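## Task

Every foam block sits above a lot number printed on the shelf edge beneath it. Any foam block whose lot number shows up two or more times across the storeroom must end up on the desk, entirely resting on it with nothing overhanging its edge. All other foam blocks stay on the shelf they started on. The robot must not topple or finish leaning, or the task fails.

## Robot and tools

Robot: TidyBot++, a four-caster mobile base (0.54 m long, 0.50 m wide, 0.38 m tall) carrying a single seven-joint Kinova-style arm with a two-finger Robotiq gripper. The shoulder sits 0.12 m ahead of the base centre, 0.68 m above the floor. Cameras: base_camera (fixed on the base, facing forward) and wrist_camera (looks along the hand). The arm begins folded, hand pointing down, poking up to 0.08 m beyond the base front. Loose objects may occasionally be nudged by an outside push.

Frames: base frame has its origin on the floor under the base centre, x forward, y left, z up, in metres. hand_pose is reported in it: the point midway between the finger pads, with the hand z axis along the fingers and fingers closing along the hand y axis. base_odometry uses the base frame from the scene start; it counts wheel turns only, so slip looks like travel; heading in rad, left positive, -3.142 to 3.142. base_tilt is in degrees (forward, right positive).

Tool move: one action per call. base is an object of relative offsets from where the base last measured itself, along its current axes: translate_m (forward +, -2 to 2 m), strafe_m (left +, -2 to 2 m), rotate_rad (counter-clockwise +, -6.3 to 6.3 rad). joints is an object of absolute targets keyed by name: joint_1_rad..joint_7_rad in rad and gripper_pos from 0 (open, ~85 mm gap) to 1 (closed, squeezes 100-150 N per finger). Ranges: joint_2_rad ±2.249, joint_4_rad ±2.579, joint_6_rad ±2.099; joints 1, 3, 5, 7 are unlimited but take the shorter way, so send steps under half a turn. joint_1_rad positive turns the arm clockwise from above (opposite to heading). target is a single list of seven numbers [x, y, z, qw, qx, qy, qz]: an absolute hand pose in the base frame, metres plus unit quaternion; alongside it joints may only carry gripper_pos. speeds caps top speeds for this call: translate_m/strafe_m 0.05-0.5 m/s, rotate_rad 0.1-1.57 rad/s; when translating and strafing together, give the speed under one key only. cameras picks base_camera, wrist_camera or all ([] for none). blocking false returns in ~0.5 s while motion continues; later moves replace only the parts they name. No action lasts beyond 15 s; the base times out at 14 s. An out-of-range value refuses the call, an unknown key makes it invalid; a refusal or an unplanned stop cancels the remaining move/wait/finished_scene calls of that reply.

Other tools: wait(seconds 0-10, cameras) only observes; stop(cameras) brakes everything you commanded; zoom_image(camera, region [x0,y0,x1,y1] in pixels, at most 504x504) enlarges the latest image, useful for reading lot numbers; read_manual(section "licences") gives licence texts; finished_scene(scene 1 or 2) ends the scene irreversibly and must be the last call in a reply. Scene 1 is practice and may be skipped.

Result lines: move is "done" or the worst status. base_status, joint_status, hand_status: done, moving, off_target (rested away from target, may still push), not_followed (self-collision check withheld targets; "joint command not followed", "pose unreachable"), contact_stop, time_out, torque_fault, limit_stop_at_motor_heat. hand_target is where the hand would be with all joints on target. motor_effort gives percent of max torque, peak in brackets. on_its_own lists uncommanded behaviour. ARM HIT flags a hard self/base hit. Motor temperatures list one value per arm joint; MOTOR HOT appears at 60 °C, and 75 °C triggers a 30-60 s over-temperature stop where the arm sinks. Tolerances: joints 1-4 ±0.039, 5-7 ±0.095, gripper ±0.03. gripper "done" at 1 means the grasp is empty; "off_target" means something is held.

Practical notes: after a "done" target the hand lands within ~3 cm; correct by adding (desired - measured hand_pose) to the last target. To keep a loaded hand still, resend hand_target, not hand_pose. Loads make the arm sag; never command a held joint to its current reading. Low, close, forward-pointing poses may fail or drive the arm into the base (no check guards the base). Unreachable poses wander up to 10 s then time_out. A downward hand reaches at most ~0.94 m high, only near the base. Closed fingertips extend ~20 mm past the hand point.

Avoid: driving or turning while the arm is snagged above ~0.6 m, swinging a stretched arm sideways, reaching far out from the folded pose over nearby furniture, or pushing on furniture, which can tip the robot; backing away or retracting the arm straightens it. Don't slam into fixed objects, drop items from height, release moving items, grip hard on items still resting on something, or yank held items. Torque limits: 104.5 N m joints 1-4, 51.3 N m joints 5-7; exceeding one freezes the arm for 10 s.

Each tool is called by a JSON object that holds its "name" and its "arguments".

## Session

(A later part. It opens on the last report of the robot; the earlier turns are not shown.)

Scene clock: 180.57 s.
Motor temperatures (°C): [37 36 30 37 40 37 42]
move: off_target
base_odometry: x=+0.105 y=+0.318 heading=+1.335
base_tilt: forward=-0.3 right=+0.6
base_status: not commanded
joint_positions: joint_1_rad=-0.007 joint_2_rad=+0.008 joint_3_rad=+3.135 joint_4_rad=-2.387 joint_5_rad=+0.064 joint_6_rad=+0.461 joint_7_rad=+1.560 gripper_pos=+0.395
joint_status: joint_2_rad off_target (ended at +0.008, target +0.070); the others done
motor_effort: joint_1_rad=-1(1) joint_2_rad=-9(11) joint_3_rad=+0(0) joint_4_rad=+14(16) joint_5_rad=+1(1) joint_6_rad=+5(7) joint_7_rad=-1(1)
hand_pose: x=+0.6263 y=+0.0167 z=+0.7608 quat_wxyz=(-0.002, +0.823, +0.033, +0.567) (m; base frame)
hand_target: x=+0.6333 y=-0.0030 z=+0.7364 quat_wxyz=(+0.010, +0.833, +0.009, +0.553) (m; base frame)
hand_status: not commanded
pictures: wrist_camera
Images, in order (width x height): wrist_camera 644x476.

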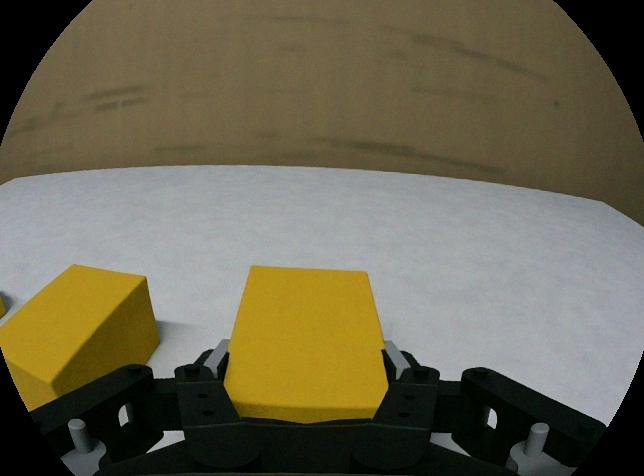

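{"name": "move", "arguments": {"joints": {"gripper_pos":0.14}, "cameras": ["wrist_camera"]}}

{"name": "move", "arguments": {"base": {"translate_m":-0.35}, "cameras": ["wrist_camera"]}}

Scene clock: 181.60 s.
Motor temperatures (°C): [37 36 30 37 40 37 42]
move: done
base_odometry: x=+0.105 y=+0.318 heading=+1.335
base_tilt: forward=-0.3 right=+0.6
base_status: not commanded
joint_positions: joint_1_rad=-0.007 joint_2_rad=+0.051 joint_3_rad=+3.135 joint_4_rad=-2.386 joint_5_rad=+0.064 joint_6_rad=+0.464 joint_7_rad=+1.560 gripper_pos=+0.140
joint_status: all done
on_its_own: joint_2_rad moved +0.043 to your old target +0.070
motor_effort: joint_1_rad=-1(1) joint_2_rad=-15(19) joint_3_rad=+0(0) joint_4_rad=+15(16) joint_5_rad=+1(1) joint_6_rad=+7(9) joint_7_rad=+0(1)
hand_pose: x=+0.6301 y=+0.0168 z=+0.7406 quat_wxyz=(-0.003, +0.834, +0.032, +0.551) (m; base frame)
hand_target: x=+0.6333 y=-0.0030 z=+0.7364 quat_wxyz=(+0.010, +0.833, +0.009, +0.553) (m; base frame)
hand_status: not commanded
pictures: wrist_camera
Images, in order (width x height): wrist_camera 644x476.

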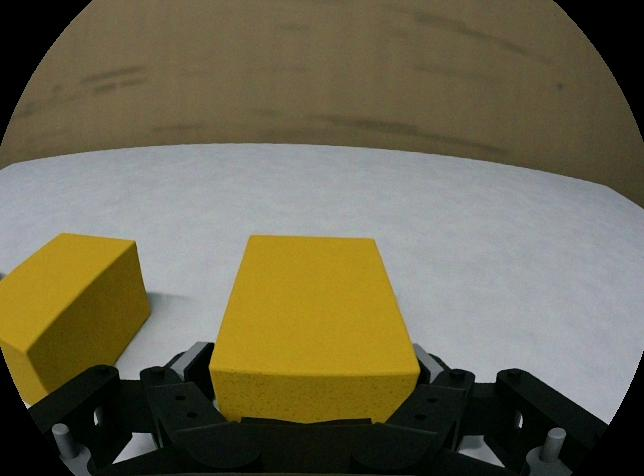

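Scene clock: 183.77 s.
Motor temperatures (°C): [37 36 30 37 40 37 42]
move: done
base_odometry: x=+0.023 y=-0.022 heading=+1.336
base_tilt: forward=-0.3 right=+0.6
base_status: done
joint_positions: joint_1_rad=-0.005 joint_2_rad=+0.055 joint_3_rad=+3.136 joint_4_rad=-2.383 joint_5_rad=+0.064 joint_6_rad=+0.465 joint_7_rad=+1.560 gripper_pos=+0.140
joint_status: not commanded
motor_effort: joint_1_rad=+0(2) joint_2_rad=-17(19) joint_3_rad=+0(2) joint_4_rad=+16(18) joint_5_rad=+1(1) joint_6_rad=+8(9) joint_7_rad=+0(1)
hand_pose: x=+0.6317 y=+0.0157 z=+0.7402 quat_wxyz=(-0.002, +0.834, +0.031, +0.551) (m; base frame)
hand_target: x=+0.6333 y=-0.0030 z=+0.7364 quat_wxyz=(+0.010, +0.833, +0.009, +0.553) (m; base frame)
hand_status: not commanded
pictures: wrist_camera
Images, in order (width x height): wrist_camera 644x476.

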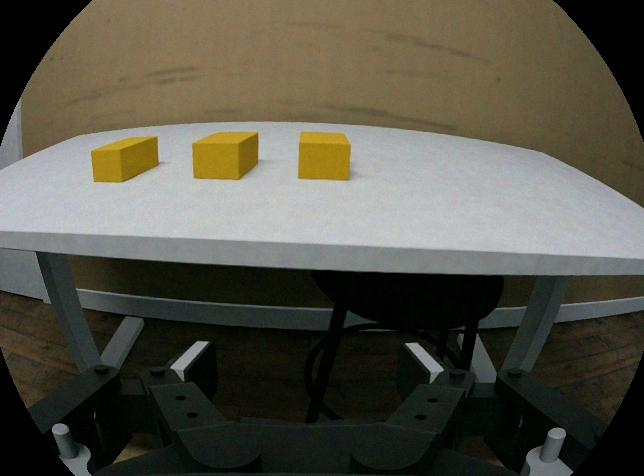

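{"name": "finished_scene", "arguments": {"scene": 2}}

The scene is finished: the task was done.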